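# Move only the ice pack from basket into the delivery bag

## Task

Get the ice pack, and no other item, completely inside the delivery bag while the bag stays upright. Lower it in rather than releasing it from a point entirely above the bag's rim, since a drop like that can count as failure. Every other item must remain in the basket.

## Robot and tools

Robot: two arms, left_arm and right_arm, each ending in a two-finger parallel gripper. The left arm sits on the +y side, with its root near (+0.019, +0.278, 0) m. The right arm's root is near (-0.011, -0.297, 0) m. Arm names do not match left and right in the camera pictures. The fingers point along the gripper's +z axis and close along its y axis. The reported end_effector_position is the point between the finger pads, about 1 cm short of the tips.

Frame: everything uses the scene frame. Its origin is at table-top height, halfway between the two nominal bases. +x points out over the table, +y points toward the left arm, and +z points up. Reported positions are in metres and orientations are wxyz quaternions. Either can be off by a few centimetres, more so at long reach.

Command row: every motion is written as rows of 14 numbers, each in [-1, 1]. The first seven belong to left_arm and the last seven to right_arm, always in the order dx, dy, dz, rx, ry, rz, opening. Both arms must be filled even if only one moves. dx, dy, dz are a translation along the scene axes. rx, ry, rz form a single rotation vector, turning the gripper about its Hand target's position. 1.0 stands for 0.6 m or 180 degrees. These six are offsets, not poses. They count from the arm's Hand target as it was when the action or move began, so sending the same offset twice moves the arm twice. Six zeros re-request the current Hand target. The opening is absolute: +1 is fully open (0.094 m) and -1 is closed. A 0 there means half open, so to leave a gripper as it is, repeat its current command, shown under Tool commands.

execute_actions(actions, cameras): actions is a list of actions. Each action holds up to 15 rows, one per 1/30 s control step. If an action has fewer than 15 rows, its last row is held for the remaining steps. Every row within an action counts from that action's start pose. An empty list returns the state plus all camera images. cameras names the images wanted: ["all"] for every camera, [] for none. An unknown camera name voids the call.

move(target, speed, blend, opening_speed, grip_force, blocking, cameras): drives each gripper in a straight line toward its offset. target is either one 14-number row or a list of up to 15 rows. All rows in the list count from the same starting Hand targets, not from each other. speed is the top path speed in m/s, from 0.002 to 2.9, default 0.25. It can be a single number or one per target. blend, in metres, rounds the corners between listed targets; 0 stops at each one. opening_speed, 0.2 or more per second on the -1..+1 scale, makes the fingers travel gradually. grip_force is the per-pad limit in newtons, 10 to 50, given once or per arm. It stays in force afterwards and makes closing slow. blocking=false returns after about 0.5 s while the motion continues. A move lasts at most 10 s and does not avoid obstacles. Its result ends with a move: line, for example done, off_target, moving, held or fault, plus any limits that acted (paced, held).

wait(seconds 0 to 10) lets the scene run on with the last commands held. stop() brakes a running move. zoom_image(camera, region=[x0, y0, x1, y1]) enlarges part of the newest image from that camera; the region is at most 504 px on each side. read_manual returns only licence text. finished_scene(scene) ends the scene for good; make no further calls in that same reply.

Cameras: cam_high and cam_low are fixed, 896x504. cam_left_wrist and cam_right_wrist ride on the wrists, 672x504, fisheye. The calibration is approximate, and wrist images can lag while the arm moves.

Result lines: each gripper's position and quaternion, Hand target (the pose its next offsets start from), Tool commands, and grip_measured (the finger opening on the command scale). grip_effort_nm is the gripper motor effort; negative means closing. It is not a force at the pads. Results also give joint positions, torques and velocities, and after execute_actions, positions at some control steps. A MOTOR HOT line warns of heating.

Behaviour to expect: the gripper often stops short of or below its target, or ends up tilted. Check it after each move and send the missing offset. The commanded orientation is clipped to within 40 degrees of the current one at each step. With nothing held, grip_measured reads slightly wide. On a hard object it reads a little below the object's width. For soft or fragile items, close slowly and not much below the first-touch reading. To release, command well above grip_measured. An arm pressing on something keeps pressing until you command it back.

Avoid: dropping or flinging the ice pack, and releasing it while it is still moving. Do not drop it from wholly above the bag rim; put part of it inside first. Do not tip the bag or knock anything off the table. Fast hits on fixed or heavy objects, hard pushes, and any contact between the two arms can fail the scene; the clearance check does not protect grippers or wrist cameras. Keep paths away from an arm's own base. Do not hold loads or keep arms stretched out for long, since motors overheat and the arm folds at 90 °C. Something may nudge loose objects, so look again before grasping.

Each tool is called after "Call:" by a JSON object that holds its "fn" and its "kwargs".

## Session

Call:
{"fn": "execute_actions", "kwargs": {"actions": []}}

Scene clock: 0.00 s.
left_arm: end_effector_position=(+0.3996, +0.1510, +0.1749) grip_measured=+1.000 grip_effort_nm=n/a end_effector_quat_wxyz=(+0.544, +0.089, +0.834, -0.030) | right_arm: end_effector_position=(+0.3058, -0.3633, +0.1338) grip_measured=+1.000 grip_effort_nm=n/a end_effector_quat_wxyz=(+0.549, +0.077, +0.831, +0.037)
Joint positions: left_arm=[-0.435 1.273 0.672 0.169 -0.239 -0.057 0.094] | right_arm=[-0.383 0.961 0.327 0.204 -0.327 0.014 0.094]
Joint velocities: within noise
Joint torques (N m): no reading
Heat: left arm: 34 °C; right arm: 36 °C.
Hand target: left_arm +0.4000, +0.1508, +0.1777; +0.545, +0.089, +0.833, -0.031 | right_arm +0.3073, -0.3639, +0.1382; +0.553, +0.075, +0.829, +0.036
Tool commands: left_gripper/opening=+1.0 right_gripper/opening=+1.0
camera_calibration:
cam_left_wrist: T_world_to_cam=[[-0.245476, -0.967116, -0.0665417, 0.249336], [-0.930311, 0.254318, -0.264279, 0.379257], [0.272512, -0.00296981, -0.962148, 0.177146], [0, 0, 0, 1]] pos_world=[0.365759, 0.145211, 0.287261]
cam_right_wrist: T_world_to_cam=[[-0.15571, -0.975547, -0.155118, -0.294287], [-0.947068, 0.192067, -0.25724, 0.392525], [0.280742, 0.106853, -0.953817, 0.201348], [0, 0, 0, 1]] pos_world=[0.269398, -0.383996, 0.247372]

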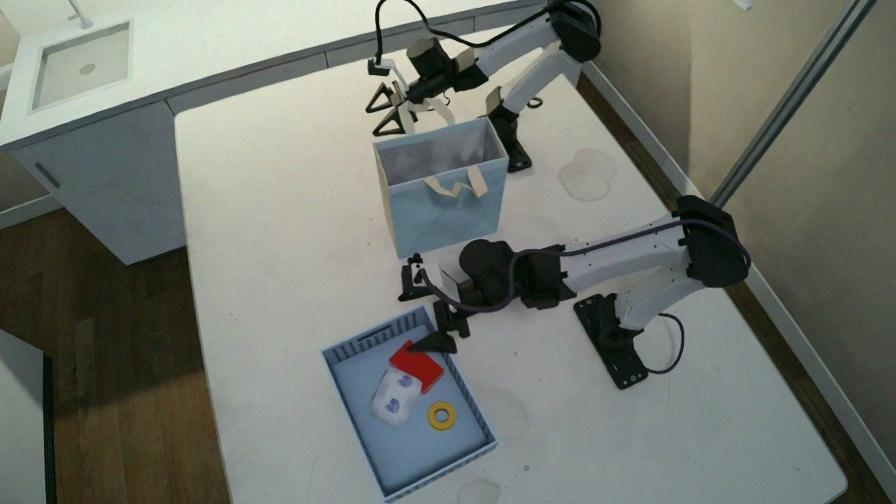

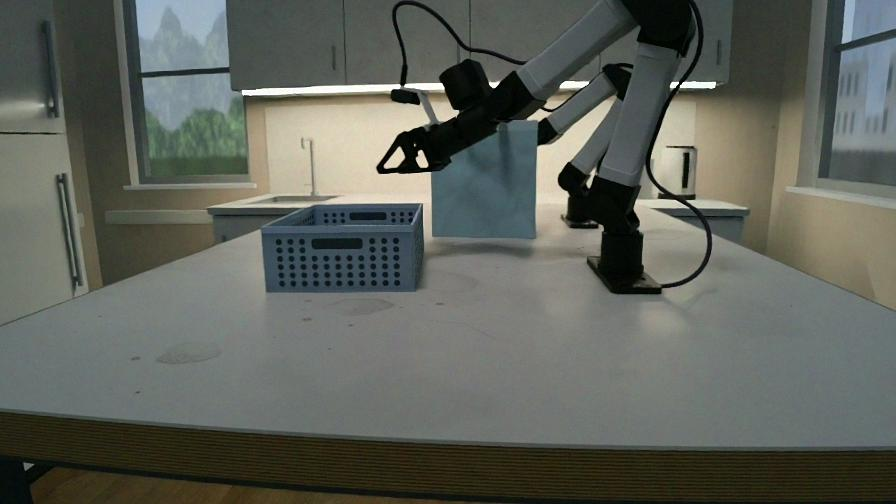

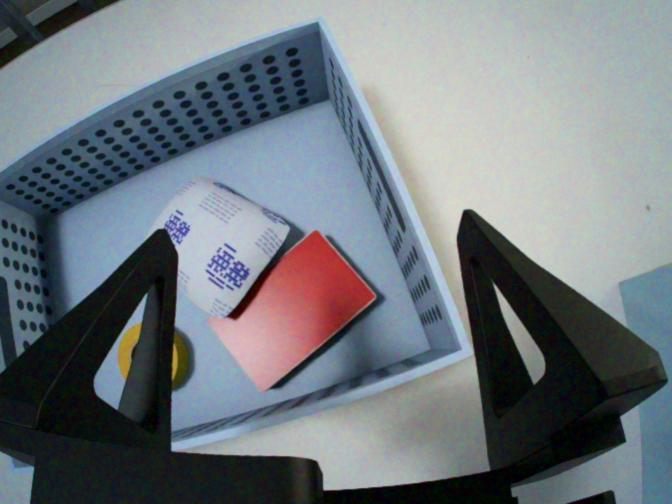

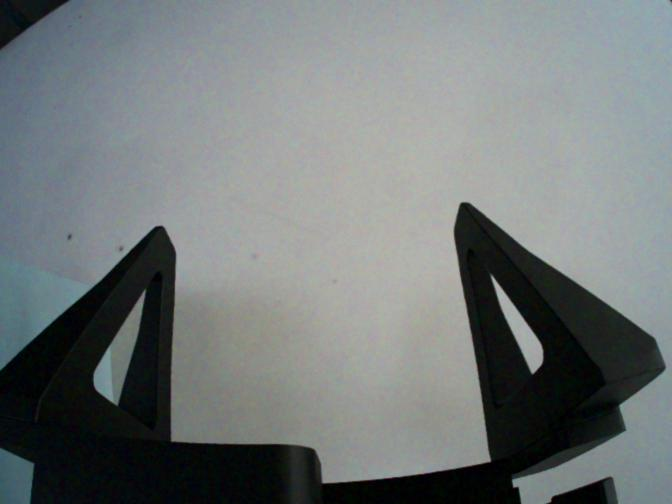

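Call:
{"fn": "move", "kwargs": {"target": [0.1217,0.1287,-0.1295,-0.1007,0.2603,0.3055,1, -0.078,-0.26,0.05,0,0,0,1], "speed": 0.4, "cameras": ["cam_left_wrist","cam_high"]}}

Scene clock: 10.93 s.
left_arm: end_effector_position=(+0.4730, +0.2301, +0.1071) grip_measured=+1.000 grip_effort_nm=0.02 end_effector_quat_wxyz=(+0.159, -0.387, +0.906, +0.064) | right_arm: end_effector_position=(+0.2590, -0.5149, +0.1622) grip_measured=+1.000 grip_effort_nm=-0.02 end_effector_quat_wxyz=(+0.551, +0.080, +0.830, +0.036)
Joint positions: left_arm=[-0.224 2.111 1.886 -1.153 -0.288 -0.993 0.094] | right_arm=[-1.098 1.296 0.697 -0.121 -0.937 -0.454 0.094]
Joint torques (N m): left_arm=[0.9 -8.98 8.36 0.54 -0.27 -0.04] | right_arm=[-0.4 -3.3 8.47 1.6 -0.57 -0.18]
Heat: left arm: 38 °C; right arm: 37 °C.
Hand target: left_arm +0.4730, +0.2279, +0.0999; +0.144, -0.393, +0.906, +0.063 | right_arm +0.2606, -0.5199, +0.1683; +0.553, +0.075, +0.829, +0.036
Off the commanded pose: left_arm 0.007 m, 2 deg | right_arm 0.008 m, 1 deg.
move: done
camera_calibration:
cam_left_wrist: T_world_to_cam=[[0.679102, -0.732845, 0.0419379, -0.163619], [-0.646134, -0.569684, 0.507909, 0.381967], [-0.348327, -0.372019, -0.860389, 0.459901], [0, 0, 0, 1]] pos_world=[0.518112, 0.268785, 0.208551]
Images, in order (width x height): cam_high 896x504, cam_left_wrist 672x504.

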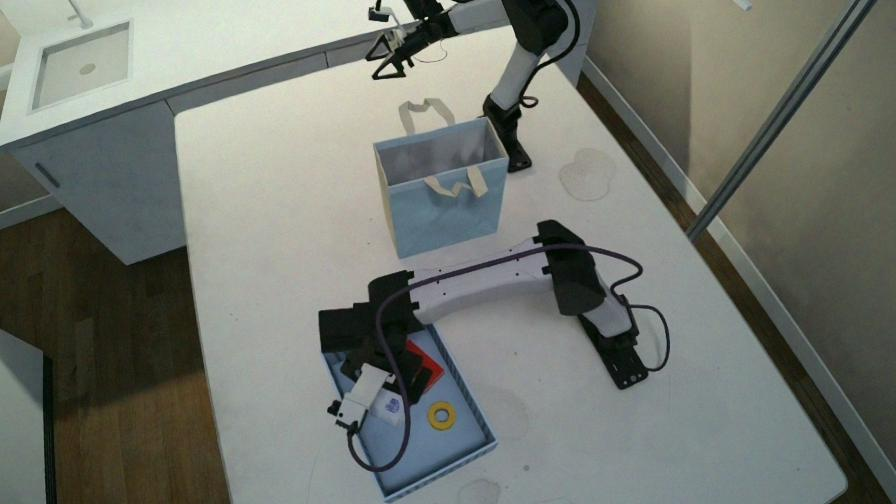

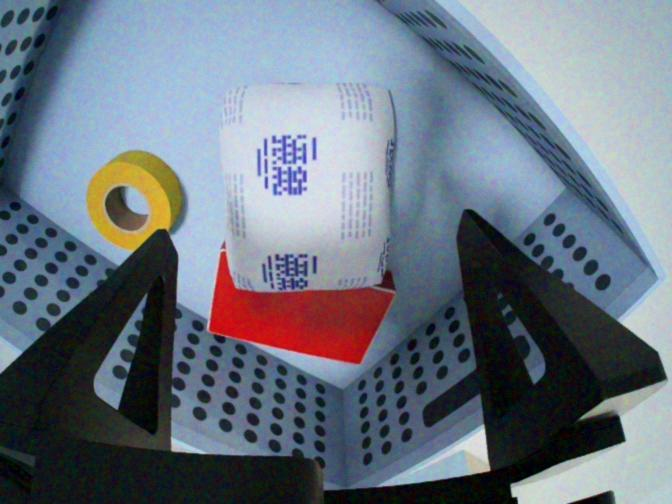

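Call:
{"fn": "move", "kwargs": {"target": [[-0.005,0.005,-0.1233,0,0,0,1, 0,0,0,0,0,0,1],[-0.005,0.005,-0.1233,0,0,0,0.17, 0,0,0,0,0,0,1],[-0.005,0.005,0.083,0,0,0,0.17, 0,0,0,0,0,0,1],[-0.1217,-0.2133,0.3335,-0.039,-0.089,-0.38,0.17, 0,0,0,0,0,0,1],[-0.3717,-0.555,0.375,-0.0776,-0.1786,-0.765,0.17, 0,0,0,0,0,0,1]], "blend": [0,0,0.03,0.05,0], "speed": [0.2,0.2,0.25,0.5,0.5], "opening_speed": 1.2, "cameras": ["cam_left_wrist","cam_high","cam_low"]}}

Scene clock: 21.63 s.
left_arm: end_effector_position=(+0.2513, -0.1009, +0.3217) grip_measured=+0.172 grip_effort_nm=-0.71 end_effector_quat_wxyz=(+0.261, +0.671, +0.640, -0.270) | right_arm: end_effector_position=(+0.2590, -0.5148, +0.1622) grip_measured=+1.000 grip_effort_nm=-0.02 end_effector_quat_wxyz=(+0.551, +0.080, +0.830, +0.037)
Joint positions: left_arm=[-0.837 1.881 2.243 -1.332 0.514 0.629 0.055] | right_arm=[-1.098 1.296 0.697 -0.122 -0.937 -0.454 0.094]
Joint velocities: left_arm=[-0.007 -0.002 -0.012 -0.066 -0.007 -0.022 -0.004] | right_arm=[within noise]
Joint torques (N m): left_arm=[0.77 -7.54 8.32 1.32 0.45 0.25] | right_arm=[-0.42 -3.4 8.53 1.63 -0.56 -0.16]
Heat: left arm: 38 °C; right arm: 38 °C.
Hand target: left_arm +0.2501, -0.1051, +0.3248; +0.261, +0.676, +0.630, -0.280 | right_arm +0.2606, -0.5198, +0.1683; +0.554, +0.075, +0.829, +0.036
Off the commanded pose: left_arm 0.005 m, 2 deg | right_arm 0.008 m, 1 deg.
move: done
camera_calibration:
cam_left_wrist: T_world_to_cam=[[-0.993585, 0.113077, 0.00163776, 0.25409], [0.112569, 0.987527, 0.110085, 0.0356341], [0.0108308, 0.109564, -0.993921, 0.445392], [0, 0, 0, 1]] pos_world=[0.243624, -0.11272, 0.438345]
Images, in order (width x height): cam_high 896x504, cam_low 896x504, cam_left_wrist 672x504.

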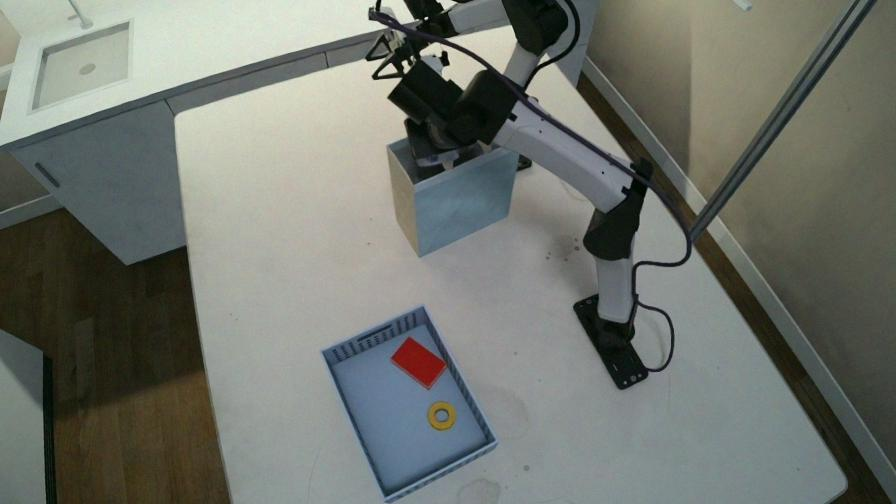

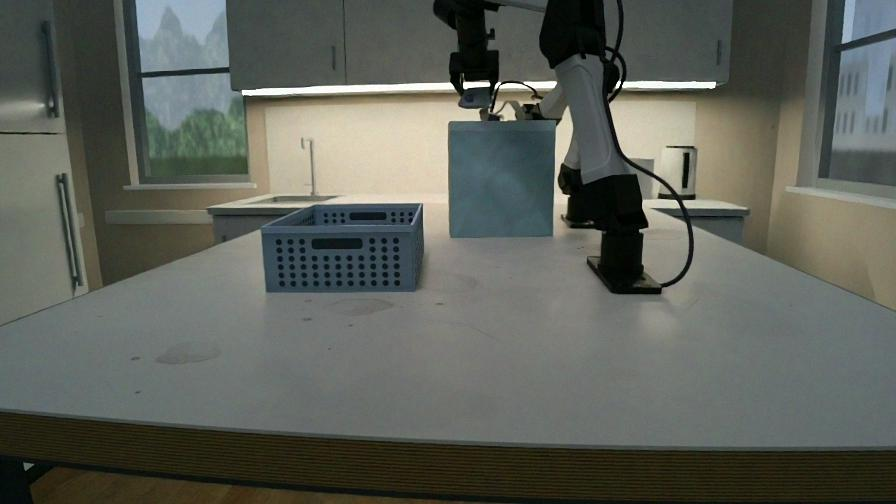

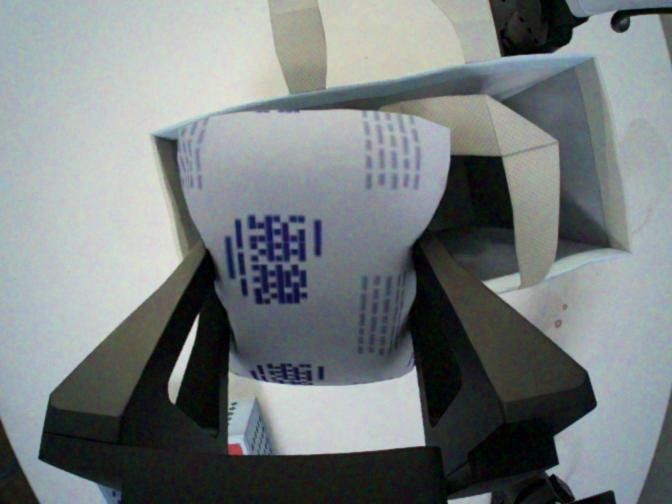

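Call:
{"fn": "zoom_image", "kwargs": {"camera": "cam_left_wrist", "region": [140, 0, 640, 400]}}

Call:
{"fn": "zoom_image", "kwargs": {"camera": "cam_high", "region": [340, 30, 560, 270]}}

Call:
{"fn": "zoom_image", "kwargs": {"camera": "cam_low", "region": [420, 40, 620, 250]}}

Scaled by 1.008 from the camera's 672x504 image, which has a finer 960x720 frame.

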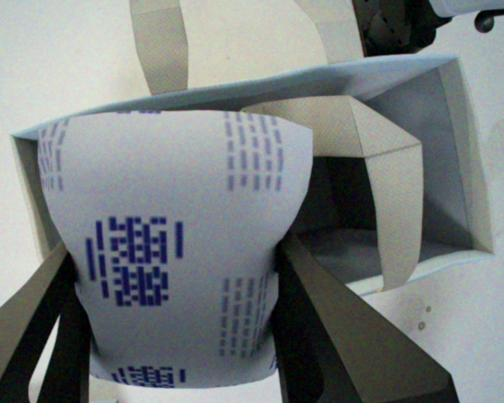

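Scaled by 2.100 from the camera's 896x504 image, which has a finer 1280x720 frame.

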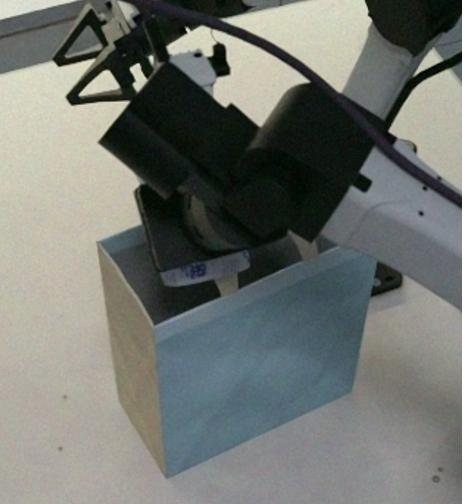

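Scaled by 2.400 from the camera's 896x504 image, which has a finer 1280x720 frame.

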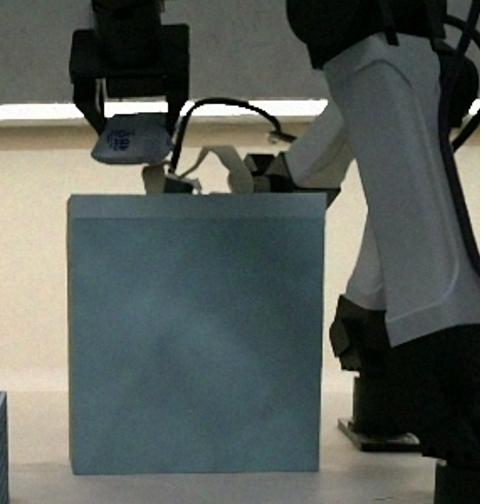

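Call:
{"fn": "move", "kwargs": {"target": [[-0.0735,-0.0265,-0.008,0.0277,0.0006,0.0581,0.17, 0,0,0,0,0,0,1],[-0.0743,-0.0465,-0.2113,0.139,0.003,0.0573,0.17, 0,0,0,0,0,0,1]], "blend": [0.02,0], "speed": [0.25,0.12], "cameras": ["cam_left_wrist","cam_high","cam_low"]}}

Scene clock: 33.40 s.
left_arm: end_effector_position=(+0.2050, -0.1330, +0.2057) grip_measured=+0.174 grip_effort_nm=-0.65 end_effector_quat_wxyz=(+0.137, +0.659, +0.729, -0.125) | right_arm: end_effector_position=(+0.2590, -0.5148, +0.1622) grip_measured=+1.000 grip_effort_nm=-0.02 end_effector_quat_wxyz=(+0.551, +0.080, +0.830, +0.037)
Joint positions: left_arm=[-1.104 1.992 2.086 -1.317 0.136 0.355 0.055] | right_arm=[-1.098 1.296 0.697 -0.122 -0.937 -0.454 0.094]
Joint torques (N m): left_arm=[0.35 -9.16 6.13 1.03 -0.2 -0.02] | right_arm=[-0.42 -3.37 8.46 1.63 -0.58 -0.15]
Heat: left arm: 40 °C; right arm: 40 °C.
Hand target: left_arm +0.2054, -0.1330, +0.1981; +0.130, +0.656, +0.734, -0.115 | right_arm +0.2606, -0.5198, +0.1683; +0.554, +0.075, +0.829, +0.036
Off the commanded pose: left_arm 0.008 m, 2 deg | right_arm 0.008 m, 1 deg.
move: done
camera_calibration:
cam_left_wrist: T_world_to_cam=[[-0.9987, -0.0388266, 0.0330152, 0.186215], [-0.0180235, 0.874991, 0.483803, 0.0202116], [-0.0476725, 0.48258, -0.874554, 0.371167], [0, 0, 0, 1]] pos_world=[0.204032, -0.189572, 0.308679]
Images, in order (width x height): cam_high 896x504, cam_low 896x504, cam_left_wrist 672x504.

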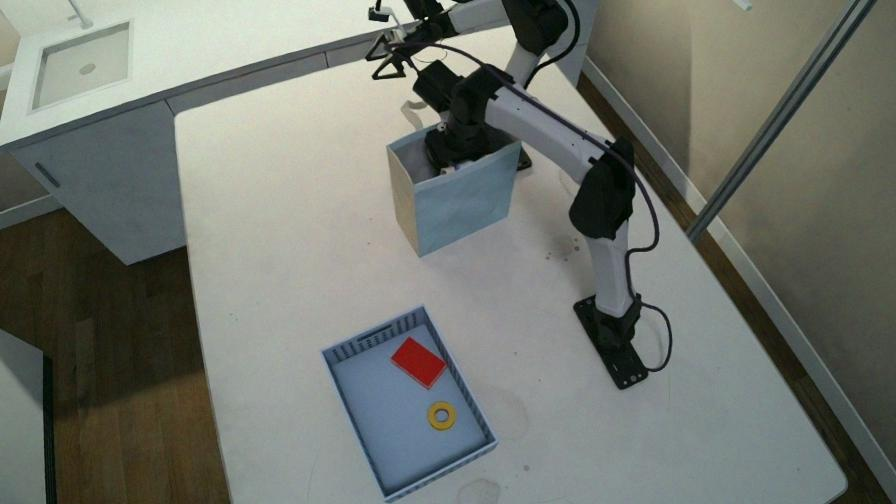

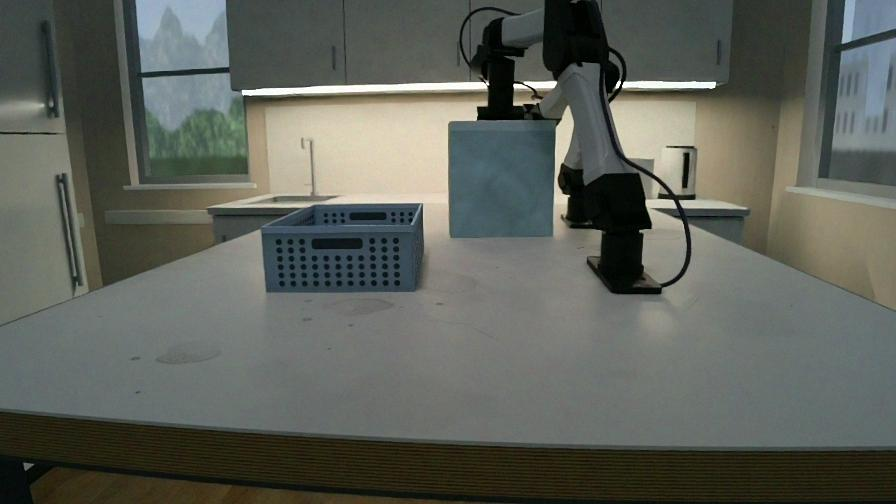

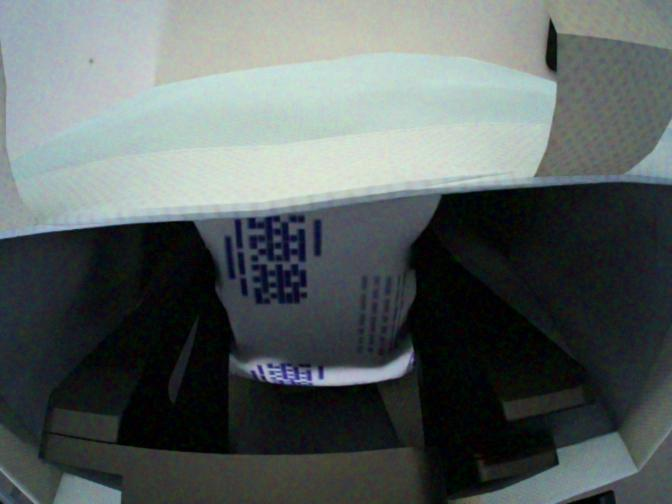

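Call:
{"fn": "move", "kwargs": {"target": [[0,0,-0.01,0,0,0,0.8, 0,0,0,0,0,0,1],[0,0.02,0.24,-0.1104,-0.0126,0,0.8, 0,0,0,0,0,0,1]], "speed": [0.1,0.3], "cameras": ["cam_left_wrist","cam_high"]}}

Scene clock: 36.57 s.
left_arm: end_effector_position=(+0.2074, -0.1225, +0.3405) grip_measured=+0.798 grip_effort_nm=0.12 end_effector_quat_wxyz=(+0.264, +0.630, +0.697, -0.220) | right_arm: end_effector_position=(+0.2590, -0.5148, +0.1622) grip_measured=+1.000 grip_effort_nm=-0.02 end_effector_quat_wxyz=(+0.551, +0.080, +0.830, +0.037)
Joint positions: left_arm=[-1.043 1.889 2.376 -1.395 0.253 0.352 0.084] | right_arm=[-1.098 1.296 0.697 -0.122 -0.937 -0.454 0.094]
Joint torques (N m): left_arm=[1.09 -8.09 7.58 1.32 0.18 -0.02] | right_arm=[-0.49 -3.38 8.44 1.61 -0.58 -0.17]
Heat: left arm: 40 °C; right arm: 40 °C.
Hand target: left_arm +0.2055, -0.1210, +0.3421; +0.256, +0.626, +0.701, -0.227 | right_arm +0.2606, -0.5198, +0.1683; +0.554, +0.075, +0.829, +0.036
Off the commanded pose: left_arm 0.003 m, 1 deg | right_arm 0.008 m, 1 deg.
move: done
camera_calibration:
cam_left_wrist: T_world_to_cam=[[-0.999009, -0.0420328, -0.0146076, 0.200596], [-0.0439663, 0.982987, 0.178337, 0.0685419], [0.00686309, 0.178803, -0.983861, 0.472824], [0, 0, 0, 1]] pos_world=[0.200165, -0.143486, 0.455899]
Images, in order (width x height): cam_high 896x504, cam_left_wrist 672x504.

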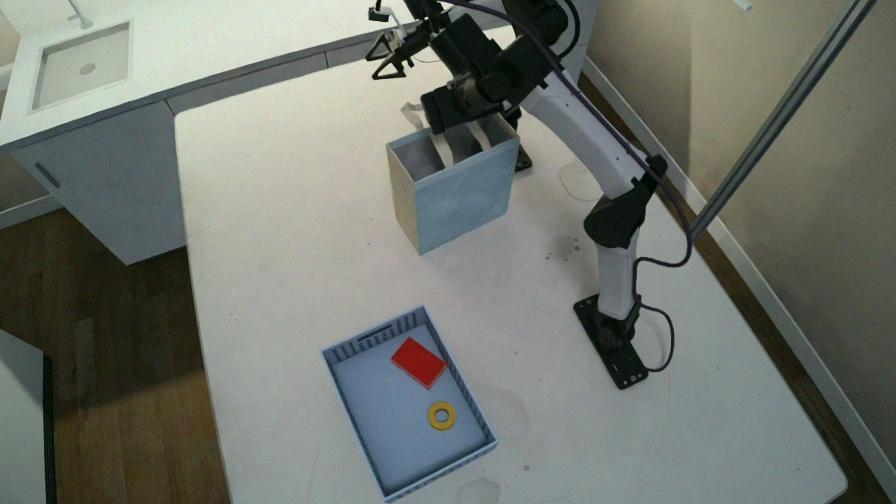

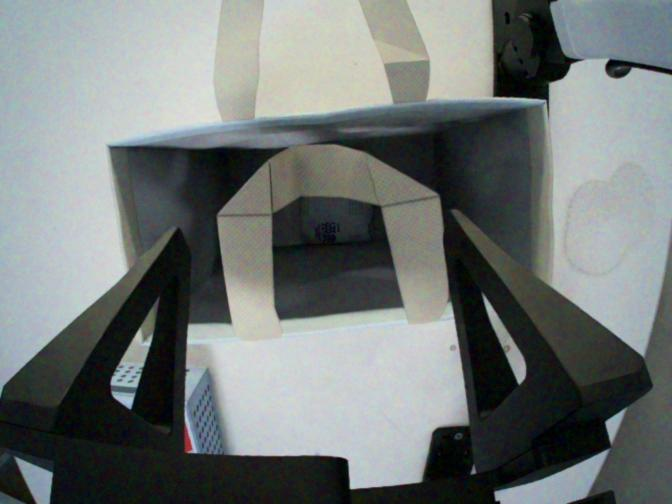

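Call:
{"fn": "finished_scene", "kwargs": {"scene": 2}}

The scene is finished: the task was done.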